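# Press the gauge pin on the magnet-marked fixture post

## Task

Find the one post on the checking fixture that has a yellow magnet on it and press that post's gauge pin fully in, keeping it down for one second (it may spring back once released). The other three pins must not be pressed, and the magnet must not be moved.

## Robot and tools

Robot: two UR20-type arms, left_arm and right_arm, each with a Robotiq 2F-85 two-finger gripper and a wrist camera (cam_left_wrist and cam_right_wrist, both 896x504). The scene frame has its origin at table height between the arms, +z up, +x out over the table, and left_arm on the +y side. Image left and right do not match arm names. Calibrated bases: left_arm at (+0.060, +0.928, 0) m, right_arm at (-0.064, -0.817, 0) m, each turned very slightly about z.

Frames: the hand positions, quaternions and velocities in results, and Hand targets, are given in each arm's own base frame. Pose offsets in commands are taken along the axes of that arm's current Hand target. The gripper's fingers point along its +z and close along its y. end_effector_position is the point between the pads when shut; fingertips reach about 19 mm past it when closed and 6 mm when fully open. A block on the wrist juts about 10 cm toward the gripper's +x.

A row is 18 numbers, each in [-1, 1]. The first 9 are left_arm: dx, dy, dz, rx, ry, rz, then left_gripper position, force_limit, speed. The last 9 are the same for right_arm. All 18 are needed even when one arm is idle. Pose numbers are offsets, not poses: they count from the Hand target at the start of the action or move, scaled so 1.0 = 0.6 m or 180 degrees. rx, ry, rz form a single rotation vector. Sending six zeros re-commands the current Hand target. Gripper position: +1 fully open (85 mm), about -0.8 pads touching, -1 close until blocked. force_limit and speed are also in [-1, 1] (speed -1 is about 20 mm/s, +1 about 150 mm/s). Repeat the last gripper numbers to leave a gripper unchanged, because 0 counts as a command.

execute_actions(actions, cameras): actions is a list of actions; each action is up to 15 rows at 1/30 s each, and if there are fewer rows the last one is held to fill 15 steps. Every row counts from the pose at the action's start. Empty list just returns state and images.

move(target, speed, blend, stop_force, zero, blocking, cameras): straight-line path for each gripper to an offset target (one 18-number row, or a list of up to 15 rows, every one counted from the same starting Hand targets). speed is in m/s, 0.002 to 0.5, default 0.25; rotation rate is capped at twice that in rad/s. blend, in metres, rounds corners of a list. stop_force, 6 to 120 N, ends an arm's path once its wrist sensor feels that much push against the motion; it cannot be combined with blocking=false and is unreliable while the gripper rotates. zero (default true) re-zeros moving arms first. Leave stop_force out when moving away from something you are pressing. The result ends with a move: line, e.g. done, off_target, moving, held or fault, and limits such as paced (the pose was clipped) or held (steps were withheld by a check). An arm not named in the ending arrived within 3 mm and 2 degrees. Neither done nor off_target tells you whether anything was touched.

wait(seconds 0 to 10): arms hold their commands; useful for the one-second hold. stop: brakes a running move. zoom_image(camera, region [x0,y0,x1,y1] in pixels, at most 504x504): closer look at the latest image. zero_wrist_force(arm): tares that arm's sensor. finished_scene(scene): ends the scene, cannot be undone; call only when the goal is met. read_manual gives only licence texts.

Results: per arm, end_effector_position (m), quaternion wxyz, velocities, Hand target (the last commanded pose after clipping; next offsets count from it), joint positions and torques, Wrist force and Wrist torque in the gripper's own axes plus the peak since last shown, and gripper status. object_status: 0 moving, 1 blocked while opening, 2 blocked while closing (gripping), 3 reached the request or pads met. position_measured counts: 3 fully open, about 230 pads together. "within noise" means the joints are still.

Motion rules: each control step the command is clipped to 150 mm and 16 degrees from the actual gripper pose, so long moves may not arrive in one action. A gripper can settle short; send the missing distance as an extra offset. Motion lags commands by about 0.2 s. The arms are stiff: a target only slightly past a firm contact can press hard. An outside force around 150 N (plus or minus 25) or a joint torque at its limit (wrist joints 98.4 N m) stops the arm for 10 s. Overheated motors (85 °C) brake the arm for 30 to 60 s; avoid long pushing or stretched holds. A clearance check blocks arm-to-arm approaches, but contact can still happen, and a hard arm-to-arm hit can fail the task. Avoid paths close to an arm's own base.

For this job: locate the yellow magnet's post with the cameras, approach the pin from above slowly, use a modest stop_force or a small step in, press the pin to its stop with a closed gripper tip, wait about a second, then lift off without stop_force.

Each tool is called after ">>>" in YAML: its name, and indented under it one key for each argument.

## Session

>>> execute_actions:
  actions: []

Scene clock: 0.00 s.
left_arm: end_effector_position=(+1.6020, +0.5513, +0.3701) position_measured=3 object_status=3 end_effector_quat_wxyz=(-0.049, +0.940, +0.190, +0.279) | right_arm: end_effector_position=(+0.4481, +0.4679, +0.3319) position_measured=3 object_status=3 end_effector_quat_wxyz=(-0.272, +0.502, +0.649, +0.503)
Joint positions: left_arm=[0.193 -0.686 0.985 -2.439 -1.472 -3.319] | right_arm=[4.007 -1.969 -2.772 1.193 2.076 2.519]
Joint velocities: within noise
Joint torques (N m): no reading
Motor temperatures (°C): left_arm=[24 35 26 39 34 34] | right_arm=[28 36 36 37 34 38]
Wrist force (N): no reading
Wrist torque (N m): no reading
Wrist force, peak (N): no reading
Hand target: left_arm +1.6020, +0.5513, +0.3701; -0.049, +0.940, +0.190, +0.279 | right_arm +0.4481, +0.4679, +0.3319; -0.272, +0.502, +0.649, +0.503
Tool commands: left_gripper/position=+1.0 left_gripper/force_limit=+1.0 left_gripper/speed=+1.0 right_gripper/position=+1.0 right_gripper/force_limit=+1.0 right_gripper/speed=+1.0
camera_calibration:
cam_left_wrist: T_world_to_cam=[[0.280293, -0.958412, -0.0536799, 0.116052], [-0.933418, -0.259082, -0.248208, 1.75325], [0.223978, 0.119677, -0.967218, 0.0591769], [0, 0, 0, 1]] pos_world=[1.59073, 0.558378, 0.498636]
cam_right_wrist: T_world_to_cam=[[0.956599, -0.136766, 0.25732, -0.433429], [0.120666, -0.61786, -0.776974, 0.502416], [0.265252, 0.774302, -0.574541, -0.162497], [0, 0, 0, 1]] pos_world=[0.397096, 0.376966, 0.408533]

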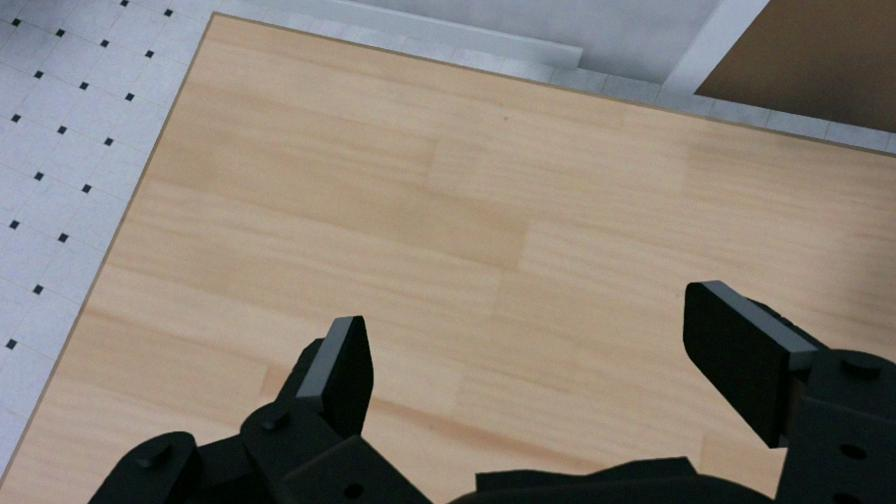

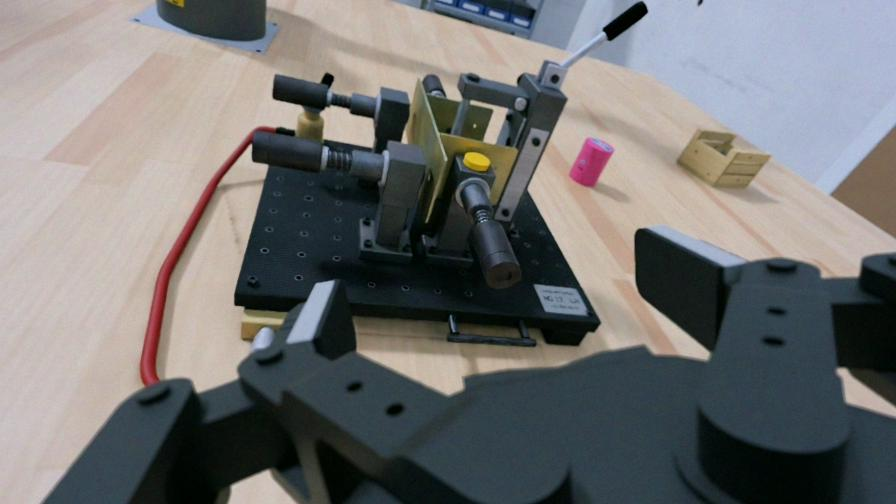

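>>> zoom_image:
  camera: "cam_right_wrist"
  region: [230, 60, 630, 360]

Scaled by 1.260 from the camera's 896x504 image, which has a finer 1280x720 frame.

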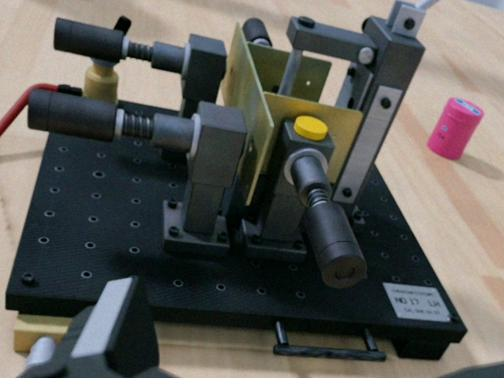

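>>> move:
  target: [0,0,0,0,0,0,1,1,1,-0.251,0.135,0.162,0.027,0.121,0.122,-1,-0.5,0]
  cameras: ["cam_right_wrist"]

Scene clock: 2.60 s.
left_arm: end_effector_position=(+1.6020, +0.5513, +0.3701) position_measured=3 object_status=3 end_effector_quat_wxyz=(-0.049, +0.940, +0.190, +0.279) | right_arm: end_effector_position=(+0.5239, +0.4832, +0.2599) position_measured=232 object_status=3 end_effector_quat_wxyz=(-0.394, +0.508, +0.578, +0.503)
Joint positions: left_arm=[0.193 -0.686 0.985 -2.439 -1.472 -3.319] | right_arm=[3.826 -2.286 -2.591 1.464 2.383 2.756]
Joint velocities: within noise
Joint torques (N m): left_arm=[-1.26 -276.48 -104.18 -12.05 1.02 -0.37] | right_arm=[21.86 151.7 -19.29 2.36 -3.55 -6.58]
Motor temperatures (°C): left_arm=[24 35 26 39 34 34] | right_arm=[28 36 36 37 34 38]
Wrist force (N): left_arm=[0.2 0.0 0.0] | right_arm=[-0.6 -0.2 -0.5]
Wrist torque (N m): left_arm=[-0.01 -0.03 0.00] | right_arm=[-0.31 0.23 -0.32]
Wrist force, peak (N): left_arm=[0.4 -0.4 -0.3] | right_arm=[-14.8 7.4 5.1]
Hand target: left_arm +1.6020, +0.5513, +0.3701; -0.049, +0.940, +0.190, +0.279 | right_arm +0.5239, +0.4832, +0.2599; -0.394, +0.508, +0.578, +0.503 (not the last commanded pose)
Off the commanded pose: left_arm 0.000 m, 0 deg | right_arm 0.091 m, 15 deg.
move: held (right_arm; a check stopped the path); limits=held
pose unreachable (right arm): on one or more control steps of this call, first in action 0 (counted from 0), this arm could not follow its commanded pose, so it was not sent that pose on those steps. It may still have moved: this result reports where it is.
cause: moving toward the commanded pose would bring two parts of the arm too close to each other (its gripper and another part of the arm, with joints 4 (wrist 1) to 6 (wrist 3) between them).
camera_calibration:
cam_right_wrist: T_world_to_cam=[[0.992105, -0.120749, 0.0338643, -0.453559], [-0.0250306, -0.455263, -0.890005, 0.473871], [0.122884, 0.882131, -0.454691, -0.24445], [0, 0, 0, 1]] pos_world=[0.491879, 0.376606, 0.325958]
Images, in order (width x height): cam_right_wrist 896x504.

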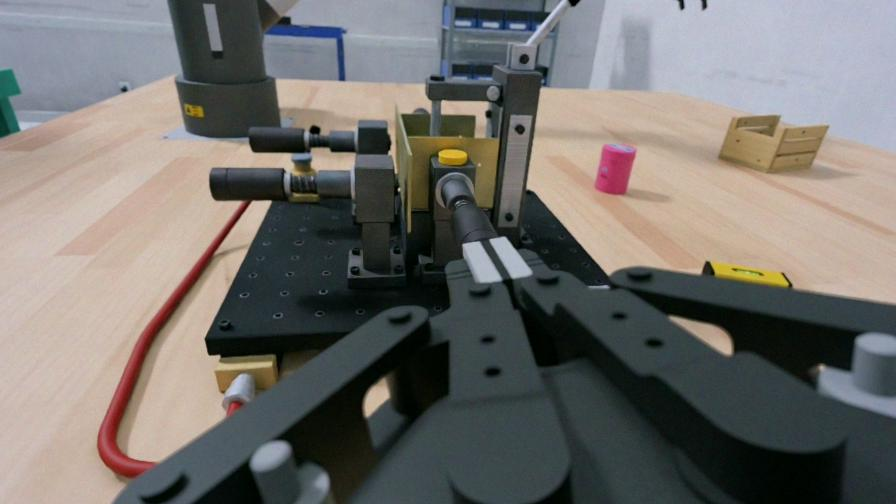

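>>> move:
  target:
    - [0,0,0,0,0,0,1,1,1,-0.083,0.045,0.148,0,0,0,-1,-0.5,0]
    - [0,0,0,0,0,0,1,1,1,-0.132,0.032,0.225,0.0124,0.060,0.057,-1,-0.5,0]
  blend: 0.02
  cameras: ["cam_right_wrist"]

Scene clock: 4.97 s.
left_arm: end_effector_position=(+1.6020, +0.5513, +0.3701) position_measured=3 object_status=3 end_effector_quat_wxyz=(-0.049, +0.940, +0.190, +0.279) | right_arm: end_effector_position=(+0.5624, +0.5683, +0.1914) position_measured=232 object_status=3 end_effector_quat_wxyz=(-0.421, +0.506, +0.561, +0.502)
Joint positions: left_arm=[0.193 -0.686 0.985 -2.439 -1.472 -3.319] | right_arm=[3.888 -2.425 -2.45 1.532 2.349 2.86]
Joint velocities: within noise
Joint torques (N m): left_arm=[3.79 -280.52 -108.99 -11.5 1.82 0.63] | right_arm=[-17.76 176.67 -20.76 0.66 -3.52 -8.45]
Motor temperatures (°C): left_arm=[24 35 26 39 34 34] | right_arm=[28 36 36 37 34 38]
Wrist force (N): left_arm=[0.1 -0.1 -0.4] | right_arm=[-0.4 -0.3 -0.3]
Wrist torque (N m): left_arm=[-0.01 -0.02 0.00] | right_arm=[-0.04 0.32 -0.34]
Wrist force, peak (N): left_arm=[0.5 -0.2 -0.2] | right_arm=[-10.7 0.3 6.6]
Hand target: left_arm +1.6020, +0.5513, +0.3701; -0.049, +0.940, +0.190, +0.279 | right_arm +0.5624, +0.5682, +0.1914; -0.421, +0.506, +0.561, +0.502 (not the last commanded pose)
Off the commanded pose: left_arm 0.000 m, 0 deg | right_arm 0.043 m, 11 deg.
move: held (right_arm; a check stopped the path); path passed 1 of 2 targets; limits=held
pose unreachable (right arm): on one or more control steps of this call, first in action 0 (counted from 0), this arm could not follow its commanded pose, so it was not sent that pose on those steps. It may still have moved: this result reports where it is.
cause: moving toward the commanded pose would bring two parts of the arm too close to each other (its gripper and another part of the arm, with joints 4 (wrist 1) to 6 (wrist 3) between them).
camera_calibration:
cam_right_wrist: T_world_to_cam=[[0.993923, -0.108963, -0.0155941, -0.477391], [-0.0598307, -0.415888, -0.907446, 0.453166], [0.0923926, 0.902865, -0.41988, -0.356672], [0, 0, 0, 1]] pos_world=[0.534558, 0.458475, 0.254019]
Images, in order (width x height): cam_right_wrist 896x504.

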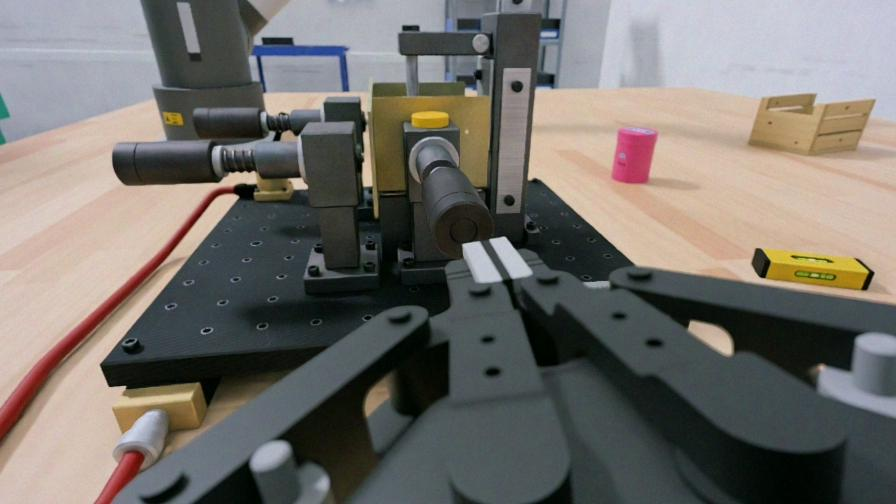

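>>> move:
  target: [0,0,0,0,0,0,1,1,1,-0.022,0,0.135,0,0,0,-1,-0.5,0]
  speed: 0.12
  cameras: ["cam_right_wrist"]

>>> zoom_image:
  camera: "cam_right_wrist"
  region: [300, 50, 620, 350]

Scene clock: 6.73 s.
left_arm: end_effector_position=(+1.6020, +0.5513, +0.3701) position_measured=3 object_status=3 end_effector_quat_wxyz=(-0.049, +0.940, +0.190, +0.279) | right_arm: end_effector_position=(+0.5670, +0.6462, +0.1670) position_measured=232 object_status=3 end_effector_quat_wxyz=(-0.421, +0.506, +0.561, +0.502)
Joint positions: left_arm=[0.193 -0.686 0.985 -2.439 -1.472 -3.319] | right_arm=[3.976 -2.457 -2.383 1.512 2.263 2.883]
Joint velocities: within noise
Joint torques (N m): left_arm=[-0.31 -279.29 -109.24 -11.28 3.27 0.5] | right_arm=[18.87 145.31 12.36 -0.06 -3.21 5.38]
Motor temperatures (°C): left_arm=[24 35 26 39 34 34] | right_arm=[28 36 36 37 34 38]
Wrist force (N): left_arm=[0.1 0.1 -0.1] | right_arm=[0.5 -0.8 -0.5]
Wrist torque (N m): left_arm=[0.01 -0.02 -0.01] | right_arm=[-0.25 0.12 -0.20]
Wrist force, peak (N): left_arm=[0.5 -0.2 -0.3] | right_arm=[0.0 -0.6 -2.2]
Hand target: left_arm +1.6020, +0.5513, +0.3701; -0.049, +0.940, +0.190, +0.279 | right_arm +0.5670, +0.6464, +0.1669; -0.421, +0.506, +0.561, +0.502
Off the commanded pose: left_arm 0.000 m, 0 deg | right_arm 0.000 m, 0 deg.
move: done
camera_calibration:
cam_right_wrist: T_world_to_cam=[[0.993921, -0.108999, -0.0154773, -0.473862], [-0.0597482, -0.415977, -0.90741, 0.463726], [0.0924682, 0.902819, -0.41996, -0.437745], [0, 0, 0, 1]] pos_world=[0.539166, 0.536454, 0.22962]
Images, in order (width x height): cam_right_wrist 896x504.

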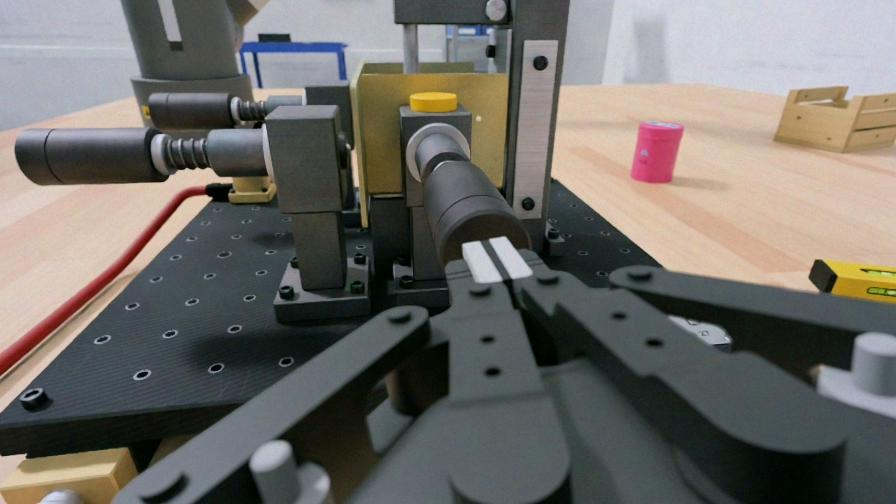

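Scaled by 1.575 from the camera's 896x504 image, which has a finer 1280x720 frame.

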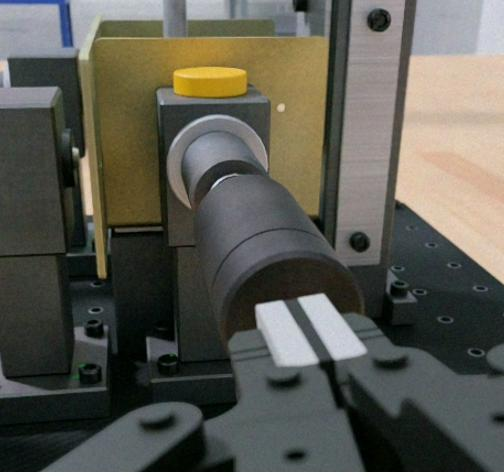

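>>> move:
  target:
    - [0,0,0,0,0,0,1,1,1,0.0105,-0.0037,-0.0017,0,0,0,-1,-0.5,0]
    - [0,0,0,0,0,0,1,1,1,0.0253,-0.0084,0.0971,0,0,0,-1,-0.5,0]
  speed: 0.025
  stop_force: 50
  cameras: ["cam_right_wrist"]

>>> zoom_image:
  camera: "cam_right_wrist"
  region: [300, 50, 620, 350]

Scene clock: 9.30 s.
left_arm: end_effector_position=(+1.6020, +0.5513, +0.3701) position_measured=3 object_status=3 end_effector_quat_wxyz=(-0.049, +0.940, +0.190, +0.279) | right_arm: end_effector_position=(+0.5619, +0.6797, +0.1732) position_measured=232 object_status=3 end_effector_quat_wxyz=(-0.421, +0.506, +0.562, +0.502)
Joint positions: left_arm=[0.193 -0.686 0.985 -2.439 -1.472 -3.319] | right_arm=[4.018 -2.445 -2.365 1.488 2.223 2.893]
Joint velocities: within noise
Joint torques (N m): left_arm=[2.43 -280.72 -112.13 -11.17 3.66 1.54] | right_arm=[9.74 161.85 7.19 5.58 -0.07 -0.57]
Motor temperatures (°C): left_arm=[24 35 26 39 34 34] | right_arm=[28 36 36 37 34 38]
Wrist force (N): left_arm=[-0.1 -0.2 0.0] | right_arm=[0.6 -0.5 -11.9]
Wrist torque (N m): left_arm=[-0.03 0.03 0.00] | right_arm=[-0.27 0.32 -0.17]
Wrist force, peak (N): left_arm=[0.1 0.5 -0.3] | right_arm=[-18.1 7.2 -141.9]
Hand target: left_arm +1.6020, +0.5513, +0.3701; -0.049, +0.940, +0.190, +0.279 | right_arm +0.5619, +0.6797, +0.1732; -0.421, +0.506, +0.562, +0.502 (not the last commanded pose)
Tool commands: left_gripper/position=+1.0 left_gripper/force_limit=+1.0 left_gripper/speed=+1.0 right_gripper/position=-1.0 right_gripper/force_limit=-0.498039 right_gripper/speed=+0.003922
Off the commanded pose: left_arm 0.000 m, 0 deg | right_arm 0.027 m, 0 deg.
FORCE FAULT: contact force on the right arm reached its limit, and that arm stopped. The contact can be on any part of that arm, not only on its tool. That arm's remaining commands of this call were not run. That arm is still stopped at the end of this call. That arm stays stopped for about 10 more seconds. Until then a move that you send moves the other arm only, and its call returns only when the move has ended. Once the stop has ended, the next robot result says so. If the stop ends while you think or write, that arm runs what you send next, counted from a new Hand target: where the arm stands when the stop ends. While its stop runs, that arm takes no new command, but its gripper still runs the gripper command that each later call begins with. Until it ends, the stop uses up actions while you think or wait. An arm that is not stopped still takes commands.
move: fault (right_arm); path passed 1 of 2 targets
camera_calibration:
cam_right_wrist: T_world_to_cam=[[0.99409, -0.107496, -0.0151657, -0.466235], [-0.0587758, -0.41548, -0.907702, 0.482167], [0.0912734, 0.903228, -0.419342, -0.464636], [0, 0, 0, 1]] pos_world=[0.534228, 0.569885, 0.235751]
Images, in order (width x height): cam_right_wrist 896x504.

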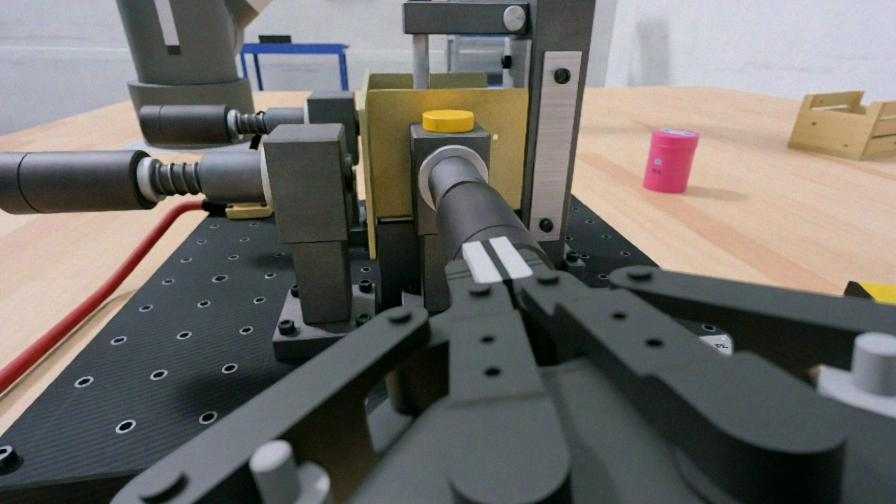

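Scaled by 1.575 from the camera's 896x504 image, which has a finer 1280x720 frame.

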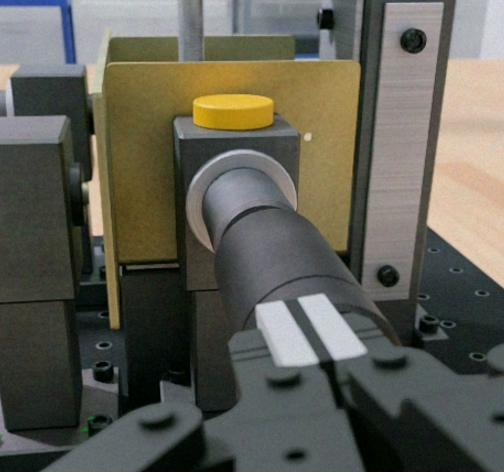

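>>> wait:
  seconds: 9.8
  cameras: ["cam_right_wrist"]

Scene clock: 19.33 s.
left_arm: end_effector_position=(+1.6020, +0.5513, +0.3701) position_measured=3 object_status=3 end_effector_quat_wxyz=(-0.049, +0.940, +0.190, +0.279) | right_arm: end_effector_position=(+0.5619, +0.6797, +0.1732) position_measured=232 object_status=3 end_effector_quat_wxyz=(-0.421, +0.506, +0.562, +0.502)
Joint positions: left_arm=[0.193 -0.686 0.985 -2.439 -1.472 -3.319] | right_arm=[4.018 -2.445 -2.365 1.488 2.223 2.893]
Joint velocities: within noise
Joint torques (N m): left_arm=[2.6 -288.86 -120.74 -10.66 5.78 2.4] | right_arm=[9 164.1 3.78 6.16 -0.09 -0.07]
Motor temperatures (°C): left_arm=[24 35 26 39 34 34] | right_arm=[28 35 36 37 34 38]
Wrist force (N): left_arm=[-0.1 -0.3 -0.1] | right_arm=[1.6 -0.5 -11.4]
Wrist torque (N m): left_arm=[-0.06 0.02 -0.01] | right_arm=[-0.25 0.13 -0.16]
Wrist force, peak (N): left_arm=[0.5 -0.2 -0.3] | right_arm=[1.5 -0.5 -11.8]
Hand target: left_arm +1.6020, +0.5513, +0.3701; -0.049, +0.940, +0.190, +0.279 | right_arm +0.5619, +0.6797, +0.1732; -0.421, +0.506, +0.562, +0.502 (not the last commanded pose)
Tool commands: left_gripper/position=+1.0 left_gripper/force_limit=+1.0 left_gripper/speed=+1.0 right_gripper/position=-1.0 right_gripper/force_limit=-0.498039 right_gripper/speed=+0.003922
Off the commanded pose: left_arm 0.000 m, 0 deg | right_arm 0.027 m, 0 deg.
FORCE FAULT, CONTINUED: the right arm's stop, for the force fault that an earlier result reported, is over. The rest of the stop counts as 19 of the actions that you can send in this scene. During its stop the right arm's controller moved it back a little. That arm's target is now where it stood when the stop ended, not its last command. That arm accepts commands again.
wait: 9.80 s; at rest from the start
camera_calibration:
cam_right_wrist: T_world_to_cam=[[0.99409, -0.107496, -0.015166, -0.466235], [-0.058776, -0.41548, -0.907701, 0.482167], [0.0912732, 0.903228, -0.419343, -0.464636], [0, 0, 0, 1]] pos_world=[0.534228, 0.569885, 0.235751]
Images, in order (width x height): cam_right_wrist 896x504.

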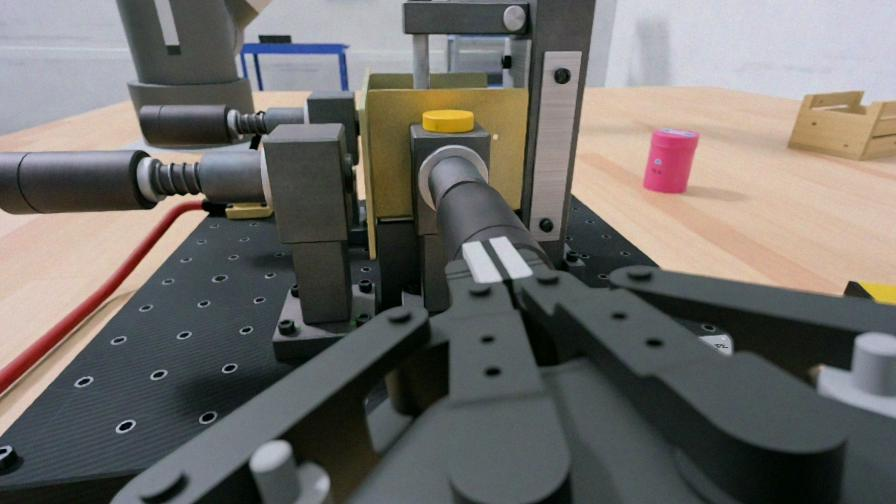

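>>> move:
  target: [0,0,0,0,0,0,1,1,1,0.0025,-0.0008,0.0165,0,0,0,-1,-0.5,0]
  speed: 0.004
  stop_force: 20
  cameras: []

>>> wait:
  seconds: 1.3
  cameras: ["cam_right_wrist"]

Scene clock: 20.57 s.
left_arm: end_effector_position=(+1.6020, +0.5513, +0.3701) position_measured=3 object_status=3 end_effector_quat_wxyz=(-0.049, +0.940, +0.190, +0.279) | right_arm: end_effector_position=(+0.5619, +0.6816, +0.1732) position_measured=232 object_status=3 end_effector_quat_wxyz=(-0.421, +0.506, +0.562, +0.502)
Joint positions: left_arm=[0.193 -0.686 0.985 -2.439 -1.472 -3.319] | right_arm=[4.02 -2.445 -2.364 1.487 2.221 2.893]
Joint velocities: within noise
Joint torques (N m): left_arm=[8.67 -289.54 -117.72 -10.24 5.17 1.99] | right_arm=[8.17 176.43 8.88 2.3 7.27 2.37]
Motor temperatures (°C): left_arm=[24 35 26 39 34 34] | right_arm=[28 35 36 37 34 38]
Wrist force (N): left_arm=[-0.1 0.2 -0.2] | right_arm=[-1.7 0.4 -44.1]
Wrist torque (N m): left_arm=[0.03 0.01 -0.01] | right_arm=[-0.37 0.29 -0.15]
Wrist force, peak (N): left_arm=[0.3 -0.1 -0.2] | right_arm=[-2.4 2.6 -47.7]
Hand target: left_arm +1.6020, +0.5513, +0.3701; -0.049, +0.940, +0.190, +0.279 | right_arm +0.5619, +0.6816, +0.1732; -0.421, +0.506, +0.562, +0.502 (not the last commanded pose)
Off the commanded pose: left_arm 0.000 m, 0 deg | right_arm 0.008 m, 0 deg.
move: contact (right_arm)
No camera images: "cameras" was empty.

Scene clock: 21.87 s.
left_arm: end_effector_position=(+1.6020, +0.5513, +0.3701) position_measured=3 object_status=3 end_effector_quat_wxyz=(-0.049, +0.940, +0.190, +0.279) | right_arm: end_effector_position=(+0.5619, +0.6816, +0.1732) position_measured=232 object_status=3 end_effector_quat_wxyz=(-0.421, +0.506, +0.562, +0.502)
Joint positions: left_arm=[0.193 -0.686 0.985 -2.439 -1.472 -3.319] | right_arm=[4.02 -2.445 -2.364 1.487 2.221 2.893]
Joint velocities: within noise
Joint torques (N m): left_arm=[6.4 -290.6 -120.11 -10.34 5.66 2.07] | right_arm=[1.04 163.55 2.76 4.19 6.8 -5.27]
Motor temperatures (°C): left_arm=[24 35 26 38 34 34] | right_arm=[28 35 36 37 34 38]
Wrist force (N): left_arm=[0.2 0.1 -0.2] | right_arm=[0.2 1.8 -35.1]
Wrist torque (N m): left_arm=[0.01 -0.04 0.00] | right_arm=[-0.32 0.23 -0.15]
Wrist force, peak (N): left_arm=[0.0 -0.6 0.1] | right_arm=[-1.6 0.6 -43.4]
Hand target: left_arm +1.6020, +0.5513, +0.3701; -0.049, +0.940, +0.190, +0.279 | right_arm +0.5619, +0.6816, +0.1732; -0.421, +0.506, +0.562, +0.502 (not the last commanded pose)
Tool commands: left_gripper/position=+1.0 left_gripper/force_limit=+1.0 left_gripper/speed=+1.0 right_gripper/position=-1.0 right_gripper/force_limit=-0.5 right_gripper/speed=+0.0
Off the commanded pose: left_arm 0.000 m, 0 deg | right_arm 0.008 m, 0 deg.
wait: 1.30 s; at rest by 0.17 s
camera_calibration:
cam_right_wrist: T_world_to_cam=[[0.994085, -0.10754, -0.0151843, -0.465951], [-0.0588131, -0.415497, -0.907691, 0.482935], [0.0913041, 0.903215, -0.419364, -0.466289], [0, 0, 0, 1]] pos_world=[0.534172, 0.571709, 0.235736]
Images, in order (width x height): cam_right_wrist 896x504.

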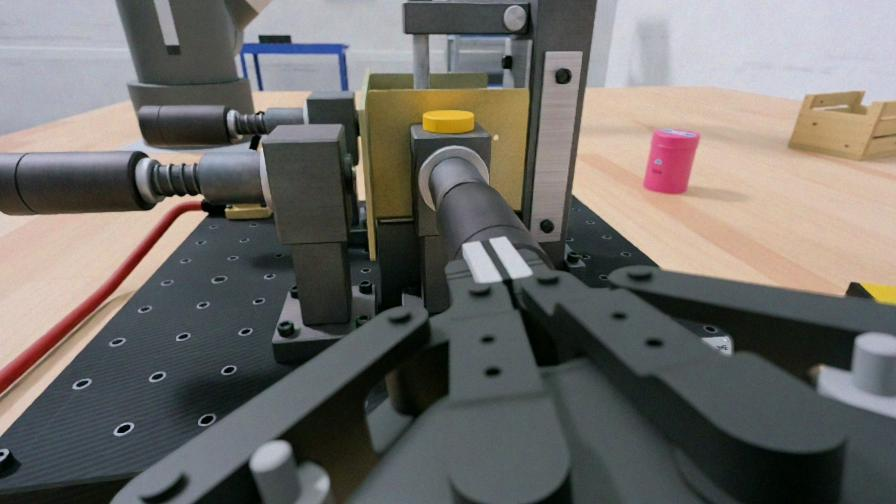

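>>> finished_scene:
  scene: 2

The scene is finished: the task was done.


## Next scene

The same job, from a new start.

>>> execute_actions:
  actions: []

Scene clock: 0.00 s.
left_arm: end_effector_position=(+0.3071, -0.4220, +0.1602) position_measured=3 object_status=3 end_effector_quat_wxyz=(+0.066, +0.956, -0.074, +0.275) | right_arm: end_effector_position=(+0.4900, -0.3027, +0.2369) position_measured=3 object_status=3 end_effector_quat_wxyz=(+0.548, -0.467, -0.511, -0.471)
Joint positions: left_arm=[-1.763 -1.739 2.857 -2.766 -1.003 1.555] | right_arm=[2.511 -2.074 -2.06 -2.212 2.389 -0.015]
Joint velocities: within noise
Joint torques (N m): no reading
Motor temperatures (°C): left_arm=[24 35 26 38 34 33] | right_arm=[28 35 35 36 33 38]
Wrist force (N): no reading
Wrist torque (N m): no reading
Wrist force, peak (N): no reading
Hand target: left_arm +0.3071, -0.4220, +0.1602; +0.066, +0.956, -0.074, +0.275 | right_arm +0.4900, -0.3027, +0.2369; +0.548, -0.467, -0.511, -0.471
Tool commands: left_gripper/position=+1.0 left_gripper/force_limit=+1.0 left_gripper/speed=+1.0 right_gripper/position=+1.0 right_gripper/force_limit=+1.0 right_gripper/speed=+1.0
camera_calibration:
cam_left_wrist: T_world_to_cam=[[-0.28582, -0.958098, 0.0188461, -0.302738], [-0.929608, 0.272438, -0.248207, 0.463446], [0.232673, -0.088462, -0.968524, 0.172418], [0, 0, 0, 1]] pos_world=[0.304177, -0.40106, 0.287727]
cam_right_wrist: T_world_to_cam=[[0.978975, 0.0561564, -0.196097, -0.399582], [-0.174547, -0.266833, -0.947805, 0.238781], [-0.10555, 0.962105, -0.251421, 0.530503], [0, 0, 0, 1]] pos_world=[0.488854, -0.424245, 0.281341]

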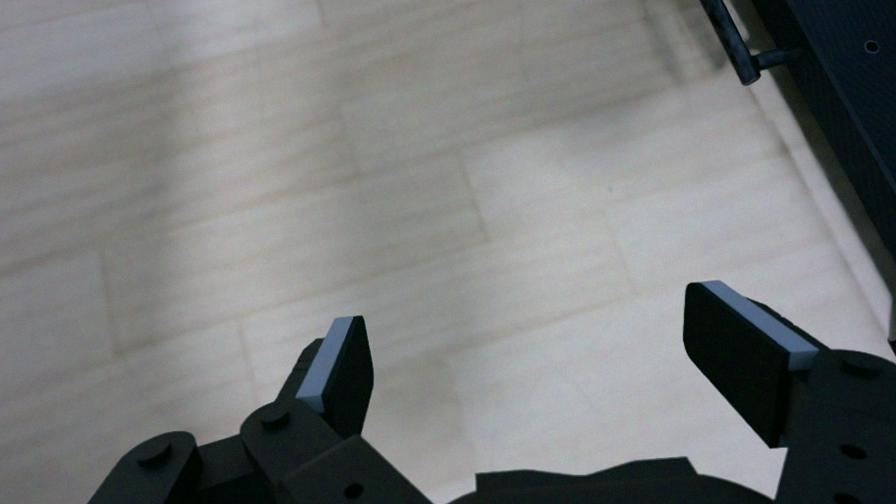

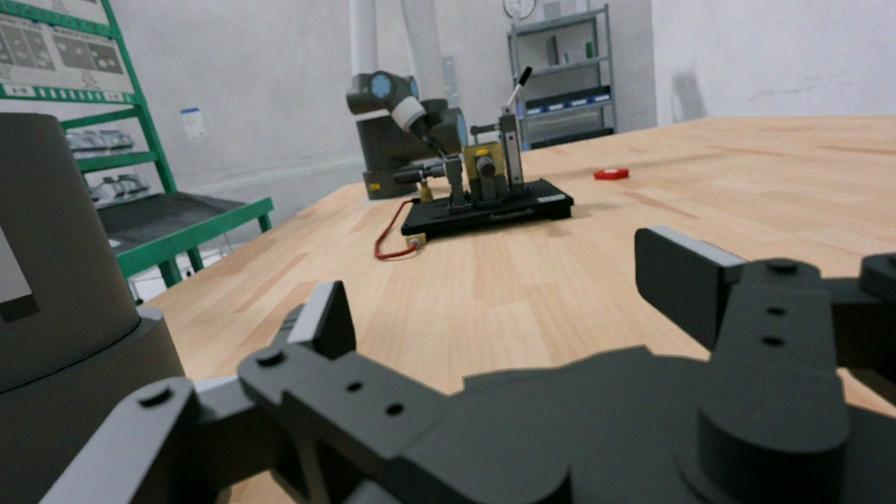

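>>> zoom_image:
  camera: "cam_right_wrist"
  region: [370, 60, 610, 260]

Scaled by 2.100 from the camera's 896x504 image, which has a finer 1280x720 frame.

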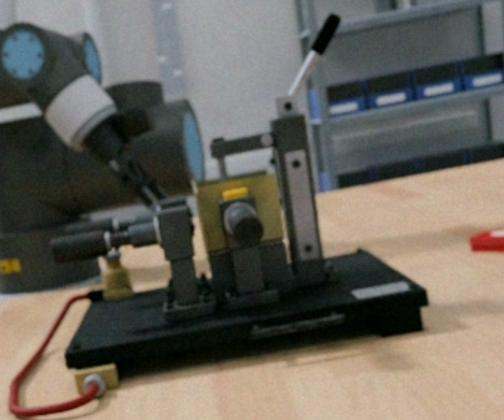

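>>> move:
  target: [0,0,0,0,0,0,1,1,1,0.025,0.088,1.0,-0.038,-0.06,0,-1,-0.5,0]
  speed: 0.35
  cameras: ["cam_right_wrist"]

>>> zoom_image:
  camera: "cam_right_wrist"
  region: [250, 0, 700, 300]

Scene clock: 4.03 s.
left_arm: end_effector_position=(+0.3071, -0.4220, +0.1602) position_measured=3 object_status=3 end_effector_quat_wxyz=(+0.066, +0.956, -0.074, +0.275) | right_arm: end_effector_position=(+0.4707, +0.2982, +0.2759) position_measured=232 object_status=3 end_effector_quat_wxyz=(-0.468, +0.541, +0.531, +0.454)
Joint positions: left_arm=[-1.763 -1.739 2.857 -2.766 -1.003 1.555] | right_arm=[3.506 -1.696 -2.461 -2.531 3.528 -0.354]
Joint velocities: within noise
Joint torques (N m): left_arm=[2.64 -9.03 -57.82 -8.59 3.59 -0.63] | right_arm=[18.99 45.22 62.8 -5.72 2.8 -7.49]
Motor temperatures (°C): left_arm=[24 35 26 38 34 33] | right_arm=[28 35 35 36 33 38]
Wrist force (N): left_arm=[-0.1 0.0 0.4] | right_arm=[0.1 0.3 0.8]
Wrist torque (N m): left_arm=[-0.02 0.02 0.00] | right_arm=[0.16 0.01 -0.15]
Wrist force, peak (N): left_arm=[0.0 0.6 0.4] | right_arm=[-0.1 1.0 3.9]
Hand target: left_arm +0.3071, -0.4220, +0.1602; +0.066, +0.956, -0.074, +0.275 | right_arm +0.4707, +0.2982, +0.2759; -0.468, +0.541, +0.531, +0.454
Off the commanded pose: left_arm 0.000 m, 0 deg | right_arm 0.000 m, 0 deg.
move: done
camera_calibration:
cam_right_wrist: T_world_to_cam=[[0.980384, -0.0911499, -0.174754, -0.369409], [-0.196972, -0.42148, -0.885188, 0.472141], [0.00702952, 0.902245, -0.431166, -0.0254406], [0, 0, 0, 1]] pos_world=[0.455339, 0.18828, 0.342408]
Images, in order (width x height): cam_right_wrist 896x504.

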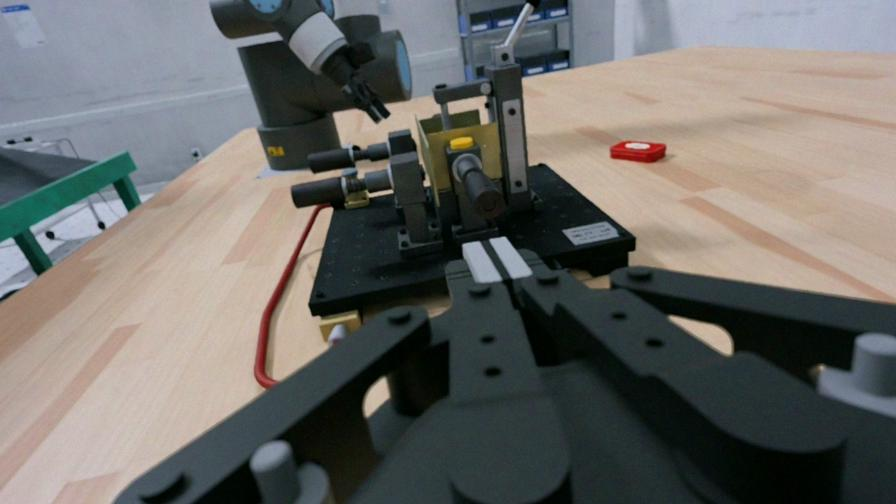

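Scaled by 1.120 from the camera's 896x504 image, which has a finer 1280x720 frame.

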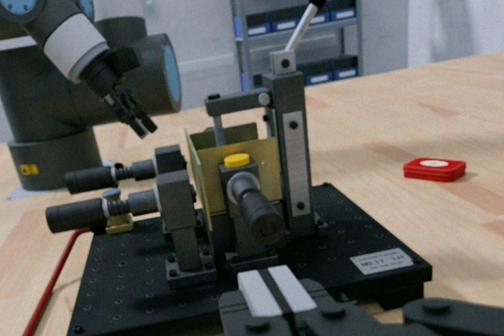

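>>> move:
  target: [0,0,0,0,0,0,1,1,1,-0.0917,0.0723,0.506,0,0,0,-1,-0.5,0]
  cameras: ["cam_right_wrist"]

>>> zoom_image:
  camera: "cam_right_wrist"
  region: [300, 50, 620, 350]

Scene clock: 6.57 s.
left_arm: end_effector_position=(+0.3071, -0.4220, +0.1602) position_measured=3 object_status=3 end_effector_quat_wxyz=(+0.066, +0.956, -0.074, +0.275) | right_arm: end_effector_position=(+0.5108, +0.5902, +0.1754) position_measured=232 object_status=3 end_effector_quat_wxyz=(-0.468, +0.541, +0.531, +0.454)
Joint positions: left_arm=[-1.763 -1.739 2.857 -2.766 -1.003 1.555] | right_arm=[3.964 -1.904 -2.402 -2.18 3.968 -0.115]
Joint velocities: within noise
Joint torques (N m): left_arm=[8.42 -11.26 -62.21 -7.47 3.46 -0.5] | right_arm=[16.92 94.38 55 8.57 2.73 5.45]
Motor temperatures (°C): left_arm=[24 35 26 38 34 33] | right_arm=[28 35 35 36 33 38]
Wrist force (N): left_arm=[0.1 0.1 0.4] | right_arm=[0.5 -1.1 0.9]
Wrist torque (N m): left_arm=[0.00 -0.02 0.00] | right_arm=[0.13 -0.10 -0.07]
Wrist force, peak (N): left_arm=[-0.2 0.4 0.7] | right_arm=[-0.4 -0.7 4.3]
Hand target: left_arm +0.3071, -0.4220, +0.1602; +0.066, +0.956, -0.074, +0.275 | right_arm +0.5108, +0.5904, +0.1753; -0.468, +0.541, +0.531, +0.454
Off the commanded pose: left_arm 0.000 m, 0 deg | right_arm 0.000 m, 0 deg.
move: done
camera_calibration:
cam_right_wrist: T_world_to_cam=[[0.980391, -0.0911202, -0.174728, -0.399702], [-0.196937, -0.421633, -0.885122, 0.514229], [0.00698125, 0.902177, -0.431311, -0.332403], [0, 0, 0, 1]] pos_world=[0.495456, 0.480281, 0.241947]
Images, in order (width x height): cam_right_wrist 896x504.

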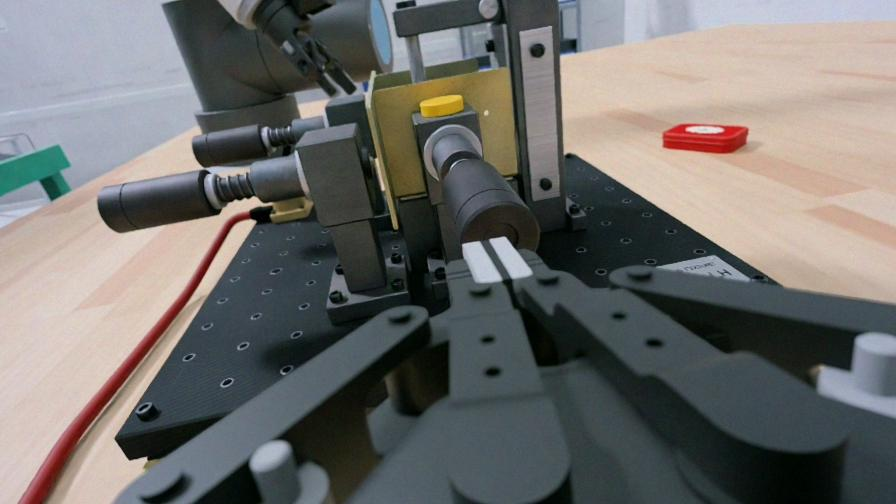

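Scaled by 1.575 from the camera's 896x504 image, which has a finer 1280x720 frame.

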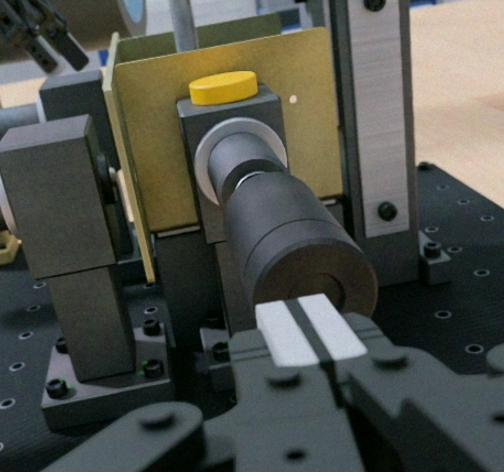

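>>> move:
  target:
    - [0,0,0,0,0,0,1,1,1,0.002,0.0128,0.0502,0,0,0,-1,-0.5,0]
    - [0,0,0,0,0,0,1,1,1,0.007,0.0128,0.0832,0,0,0,-1,-0.5,0]
    - [0,0,0,0,0,0,1,1,1,0.0125,0.0128,0.1195,0,0,0,-1,-0.5,0]
  speed: [0.08,0.02,0.005]
  stop_force: 28
  cameras: ["cam_right_wrist"]

>>> zoom_image:
  camera: "cam_right_wrist"
  region: [300, 50, 620, 350]

>>> wait:
  seconds: 1.1
  cameras: []

Scene clock: 11.73 s.
left_arm: end_effector_position=(+0.3071, -0.4220, +0.1602) position_measured=3 object_status=3 end_effector_quat_wxyz=(+0.066, +0.956, -0.074, +0.275) | right_arm: end_effector_position=(+0.5183, +0.6498, +0.1719) position_measured=232 object_status=3 end_effector_quat_wxyz=(-0.468, +0.541, +0.531, +0.454)
Joint positions: left_arm=[-1.763 -1.739 2.857 -2.766 -1.003 1.555] | right_arm=[4.025 -1.933 -2.355 -2.188 4.027 -0.099]
Joint velocities: within noise
Joint torques (N m): left_arm=[7.84 -7.44 -64.11 -6.96 4.33 -0.99] | right_arm=[-6.95 121.97 53.63 9.63 -2.57 -1.85]
Motor temperatures (°C): left_arm=[24 35 26 38 34 33] | right_arm=[28 35 35 36 33 38]
Wrist force (N): left_arm=[-0.1 0.1 0.4] | right_arm=[4.7 -4.9 -34.9]
Wrist torque (N m): left_arm=[0.00 0.01 0.00] | right_arm=[0.25 0.11 -0.08]
Wrist force, peak (N): left_arm=[-0.1 0.8 0.4] | right_arm=[6.2 -3.6 -49.9]
Hand target: left_arm +0.3071, -0.4220, +0.1602; +0.066, +0.956, -0.074, +0.275 | right_arm +0.5183, +0.6498, +0.1719; -0.468, +0.541, +0.531, +0.454 (not the last commanded pose)
Off the commanded pose: left_arm 0.000 m, 0 deg | right_arm 0.013 m, 0 deg.
move: contact (right_arm); path passed 2 of 3 targets
camera_calibration:
cam_right_wrist: T_world_to_cam=[[0.980372, -0.0911394, -0.174824, -0.402158], [-0.197032, -0.421688, -0.885075, 0.537765], [0.00694384, 0.902149, -0.431369, -0.387684], [0, 0, 0, 1]] pos_world=[0.502914, 0.539866, 0.23842]
Images, in order (width x height): cam_right_wrist 896x504.

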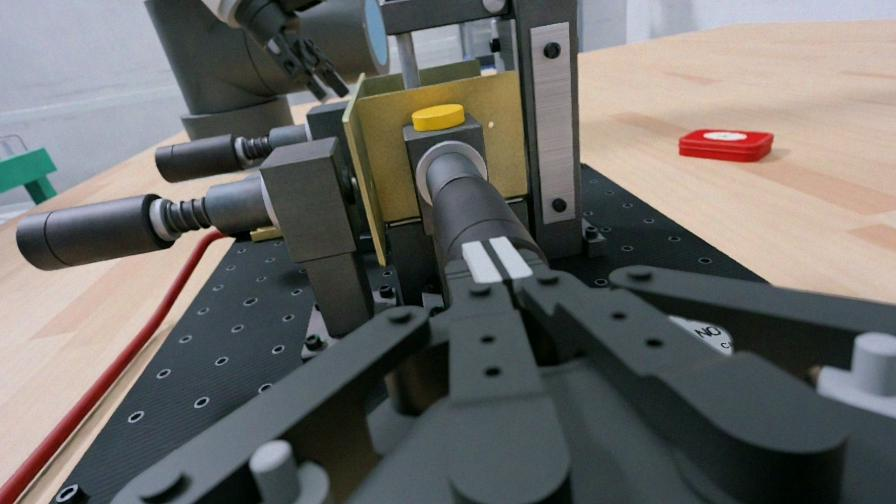

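Scaled by 1.575 from the camera's 896x504 image, which has a finer 1280x720 frame.

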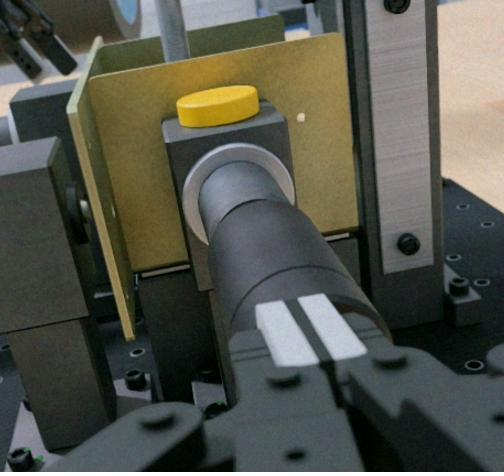

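Scene clock: 12.83 s.
left_arm: end_effector_position=(+0.3071, -0.4220, +0.1602) position_measured=3 object_status=3 end_effector_quat_wxyz=(+0.066, +0.956, -0.074, +0.275) | right_arm: end_effector_position=(+0.5183, +0.6498, +0.1719) position_measured=232 object_status=3 end_effector_quat_wxyz=(-0.468, +0.541, +0.531, +0.454)
Joint positions: left_arm=[-1.763 -1.739 2.857 -2.766 -1.003 1.555] | right_arm=[4.025 -1.933 -2.355 -2.188 4.027 -0.099]
Joint velocities: within noise
Joint torques (N m): left_arm=[7.76 -10.57 -64.44 -6.97 4.31 -0.64] | right_arm=[-5.37 124.66 51.2 9.71 -2.29 -6.1]
Motor temperatures (°C): left_arm=[24 35 26 38 34 33] | right_arm=[28 35 35 36 33 38]
Wrist force (N): left_arm=[0.0 -0.1 0.2] | right_arm=[4.3 -5.1 -32.1]
Wrist torque (N m): left_arm=[-0.03 0.00 0.00] | right_arm=[0.21 0.07 -0.08]
Wrist force, peak (N): left_arm=[-0.1 0.1 0.6] | right_arm=[5.7 -4.8 -35.2]
Hand target: left_arm +0.3071, -0.4220, +0.1602; +0.066, +0.956, -0.074, +0.275 | right_arm +0.5183, +0.6498, +0.1719; -0.468, +0.541, +0.531, +0.454 (not the last commanded pose)
Tool commands: left_gripper/position=+1.0 left_gripper/force_limit=+1.0 left_gripper/speed=+1.0 right_gripper/position=-1.0 right_gripper/force_limit=-0.5 right_gripper/speed=+0.0
Off the commanded pose: left_arm 0.000 m, 0 deg | right_arm 0.013 m, 0 deg.
wait: 1.10 s; at rest by 0.17 s
No camera images: "cameras" was empty.

>>> finished_scene:
  scene: 3

The scene is finished: the task was done.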